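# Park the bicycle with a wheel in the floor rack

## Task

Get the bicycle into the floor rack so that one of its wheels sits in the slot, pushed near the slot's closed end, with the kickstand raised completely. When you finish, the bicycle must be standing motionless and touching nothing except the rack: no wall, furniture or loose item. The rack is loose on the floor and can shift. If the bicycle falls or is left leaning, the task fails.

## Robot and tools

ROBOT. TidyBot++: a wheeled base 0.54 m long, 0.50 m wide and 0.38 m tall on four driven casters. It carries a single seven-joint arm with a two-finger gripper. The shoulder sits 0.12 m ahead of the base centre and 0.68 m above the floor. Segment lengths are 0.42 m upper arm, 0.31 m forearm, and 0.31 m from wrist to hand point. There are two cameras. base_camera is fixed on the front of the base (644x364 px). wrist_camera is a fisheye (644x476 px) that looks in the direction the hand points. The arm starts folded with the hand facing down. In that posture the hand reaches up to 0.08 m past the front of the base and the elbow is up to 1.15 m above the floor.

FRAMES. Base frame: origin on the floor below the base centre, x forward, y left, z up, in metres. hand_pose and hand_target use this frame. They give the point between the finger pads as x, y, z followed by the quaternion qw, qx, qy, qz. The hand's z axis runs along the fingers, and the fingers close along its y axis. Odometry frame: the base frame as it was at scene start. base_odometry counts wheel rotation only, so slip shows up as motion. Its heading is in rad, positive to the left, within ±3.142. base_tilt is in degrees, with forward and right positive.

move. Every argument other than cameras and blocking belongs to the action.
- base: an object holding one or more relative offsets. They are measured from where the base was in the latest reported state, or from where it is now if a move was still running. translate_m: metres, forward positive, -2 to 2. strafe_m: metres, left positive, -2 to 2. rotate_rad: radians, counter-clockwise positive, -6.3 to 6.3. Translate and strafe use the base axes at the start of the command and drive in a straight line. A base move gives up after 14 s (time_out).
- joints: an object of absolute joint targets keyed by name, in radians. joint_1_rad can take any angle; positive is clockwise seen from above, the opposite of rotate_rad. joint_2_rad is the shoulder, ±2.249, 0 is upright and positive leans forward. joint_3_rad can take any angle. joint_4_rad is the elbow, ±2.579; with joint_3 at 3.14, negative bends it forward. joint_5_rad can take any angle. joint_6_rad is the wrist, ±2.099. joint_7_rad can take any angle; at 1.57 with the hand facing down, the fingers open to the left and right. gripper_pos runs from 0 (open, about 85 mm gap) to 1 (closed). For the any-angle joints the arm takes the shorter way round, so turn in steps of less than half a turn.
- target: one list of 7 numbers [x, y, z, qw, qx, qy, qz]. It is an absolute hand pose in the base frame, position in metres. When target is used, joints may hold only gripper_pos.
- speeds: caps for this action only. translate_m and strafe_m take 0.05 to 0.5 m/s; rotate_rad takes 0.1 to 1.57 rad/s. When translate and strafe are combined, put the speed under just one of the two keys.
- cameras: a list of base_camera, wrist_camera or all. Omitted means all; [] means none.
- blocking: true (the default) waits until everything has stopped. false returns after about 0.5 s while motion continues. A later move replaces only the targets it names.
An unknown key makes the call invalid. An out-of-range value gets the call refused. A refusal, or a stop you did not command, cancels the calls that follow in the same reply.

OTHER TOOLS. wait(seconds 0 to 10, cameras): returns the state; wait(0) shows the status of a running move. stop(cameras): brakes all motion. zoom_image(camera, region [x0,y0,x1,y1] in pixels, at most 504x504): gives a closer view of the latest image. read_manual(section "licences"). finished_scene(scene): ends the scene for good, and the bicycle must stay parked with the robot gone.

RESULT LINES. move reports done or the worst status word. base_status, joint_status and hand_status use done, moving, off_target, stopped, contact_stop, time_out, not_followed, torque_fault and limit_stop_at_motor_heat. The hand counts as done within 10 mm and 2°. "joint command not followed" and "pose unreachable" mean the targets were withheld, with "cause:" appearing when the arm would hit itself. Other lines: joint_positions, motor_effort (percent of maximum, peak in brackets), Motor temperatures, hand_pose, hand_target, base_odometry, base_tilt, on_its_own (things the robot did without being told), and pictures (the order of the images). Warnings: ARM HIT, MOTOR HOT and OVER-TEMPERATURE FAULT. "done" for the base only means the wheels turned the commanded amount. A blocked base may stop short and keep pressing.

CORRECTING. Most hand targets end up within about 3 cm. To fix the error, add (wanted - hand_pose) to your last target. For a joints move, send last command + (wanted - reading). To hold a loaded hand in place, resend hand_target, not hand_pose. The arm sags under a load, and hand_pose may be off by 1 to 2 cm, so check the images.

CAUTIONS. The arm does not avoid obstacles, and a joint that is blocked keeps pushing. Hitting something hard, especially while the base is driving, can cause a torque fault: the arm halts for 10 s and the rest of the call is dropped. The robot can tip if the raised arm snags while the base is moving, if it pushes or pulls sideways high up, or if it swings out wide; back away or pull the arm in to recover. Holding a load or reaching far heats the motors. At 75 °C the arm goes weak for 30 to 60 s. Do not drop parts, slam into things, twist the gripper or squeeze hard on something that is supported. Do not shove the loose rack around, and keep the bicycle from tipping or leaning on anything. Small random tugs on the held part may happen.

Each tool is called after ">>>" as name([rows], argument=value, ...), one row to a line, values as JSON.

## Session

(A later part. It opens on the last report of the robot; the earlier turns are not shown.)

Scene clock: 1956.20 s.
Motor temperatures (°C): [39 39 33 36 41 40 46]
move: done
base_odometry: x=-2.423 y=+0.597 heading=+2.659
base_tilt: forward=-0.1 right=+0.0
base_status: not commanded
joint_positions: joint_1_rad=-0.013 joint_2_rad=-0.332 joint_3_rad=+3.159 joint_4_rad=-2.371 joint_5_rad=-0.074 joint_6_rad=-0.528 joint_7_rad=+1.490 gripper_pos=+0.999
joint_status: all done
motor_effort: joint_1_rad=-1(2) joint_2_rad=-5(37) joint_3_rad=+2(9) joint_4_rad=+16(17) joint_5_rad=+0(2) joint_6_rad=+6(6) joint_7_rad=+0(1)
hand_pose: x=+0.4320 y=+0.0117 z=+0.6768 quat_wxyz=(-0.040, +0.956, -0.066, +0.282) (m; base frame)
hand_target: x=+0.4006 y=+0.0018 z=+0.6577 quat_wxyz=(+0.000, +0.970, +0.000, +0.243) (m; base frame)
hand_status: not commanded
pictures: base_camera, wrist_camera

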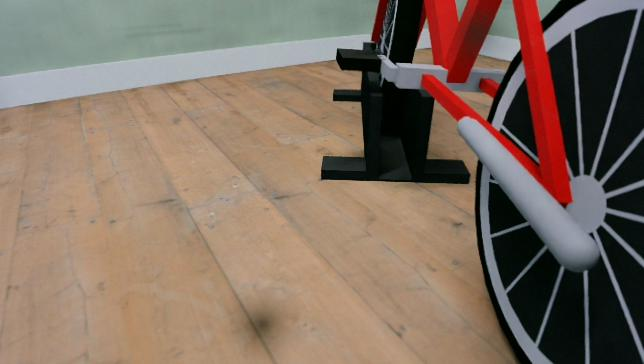

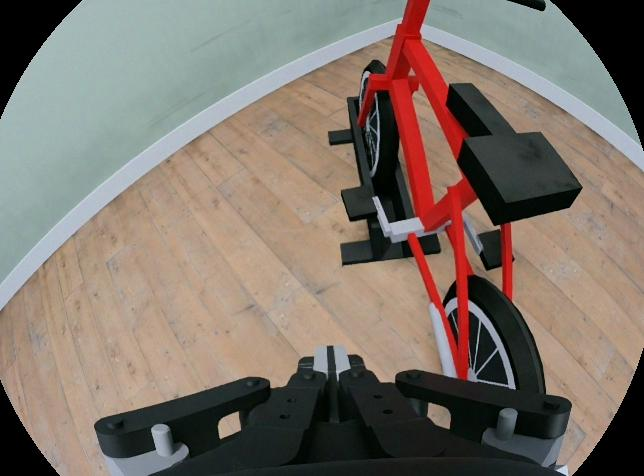

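>>> move(base={"translate_m": -0.4}, speeds={"translate_m": 0.3}, cameras=["base_camera", "wrist_camera"])

>>> zoom_image(camera="wrist_camera", region=[260, 0, 560, 250])

Scene clock: 1974.47 s.
Motor temperatures (°C): [39 39 33 36 41 40 46]
move: done
base_odometry: x=-2.069 y=+0.411 heading=+2.659
base_tilt: forward=-0.1 right=+0.0
base_status: done
joint_positions: joint_1_rad=-0.012 joint_2_rad=-0.341 joint_3_rad=+3.157 joint_4_rad=-2.377 joint_5_rad=-0.072 joint_6_rad=-0.534 joint_7_rad=+1.492 gripper_pos=+0.999
joint_status: not commanded
motor_effort: joint_1_rad=-1(1) joint_2_rad=-5(7) joint_3_rad=+2(3) joint_4_rad=+16(17) joint_5_rad=+0(1) joint_6_rad=+5(6) joint_7_rad=+0(0)
hand_pose: x=+0.4280 y=+0.0119 z=+0.6761 quat_wxyz=(-0.040, +0.957, -0.064, +0.280) (m; base frame)
hand_target: x=+0.4006 y=+0.0018 z=+0.6577 quat_wxyz=(+0.000, +0.970, +0.000, +0.243) (m; base frame)
hand_status: not commanded
pictures: base_camera, wrist_camera

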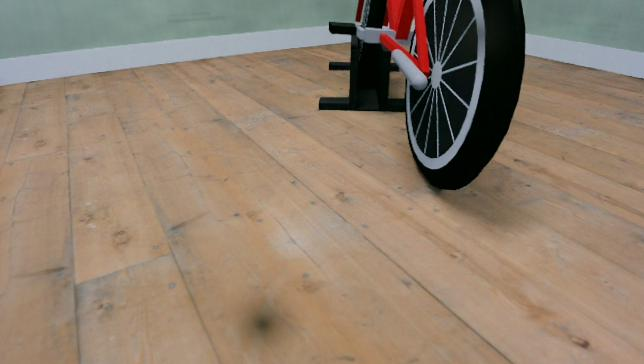

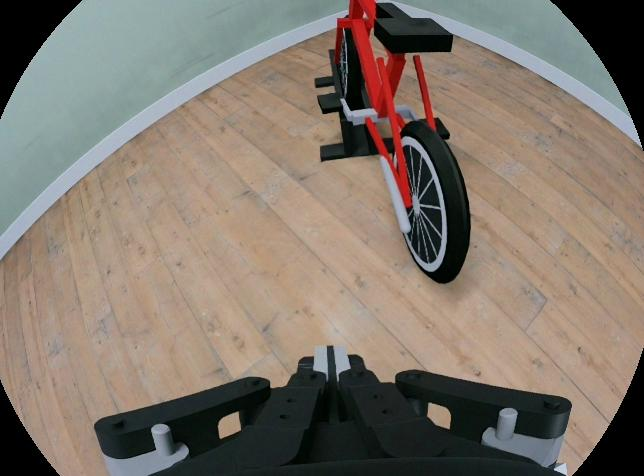

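Scaled by 1.680.

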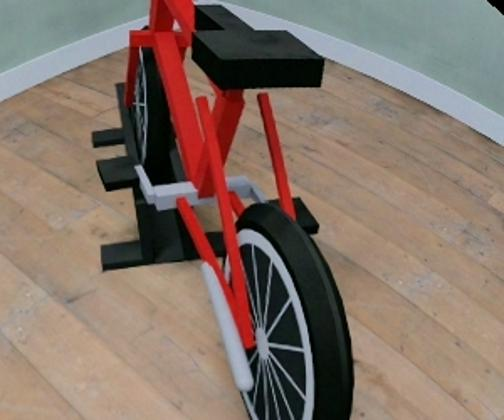

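>>> finished_scene(scene=1)

The scene is finished: the task was done.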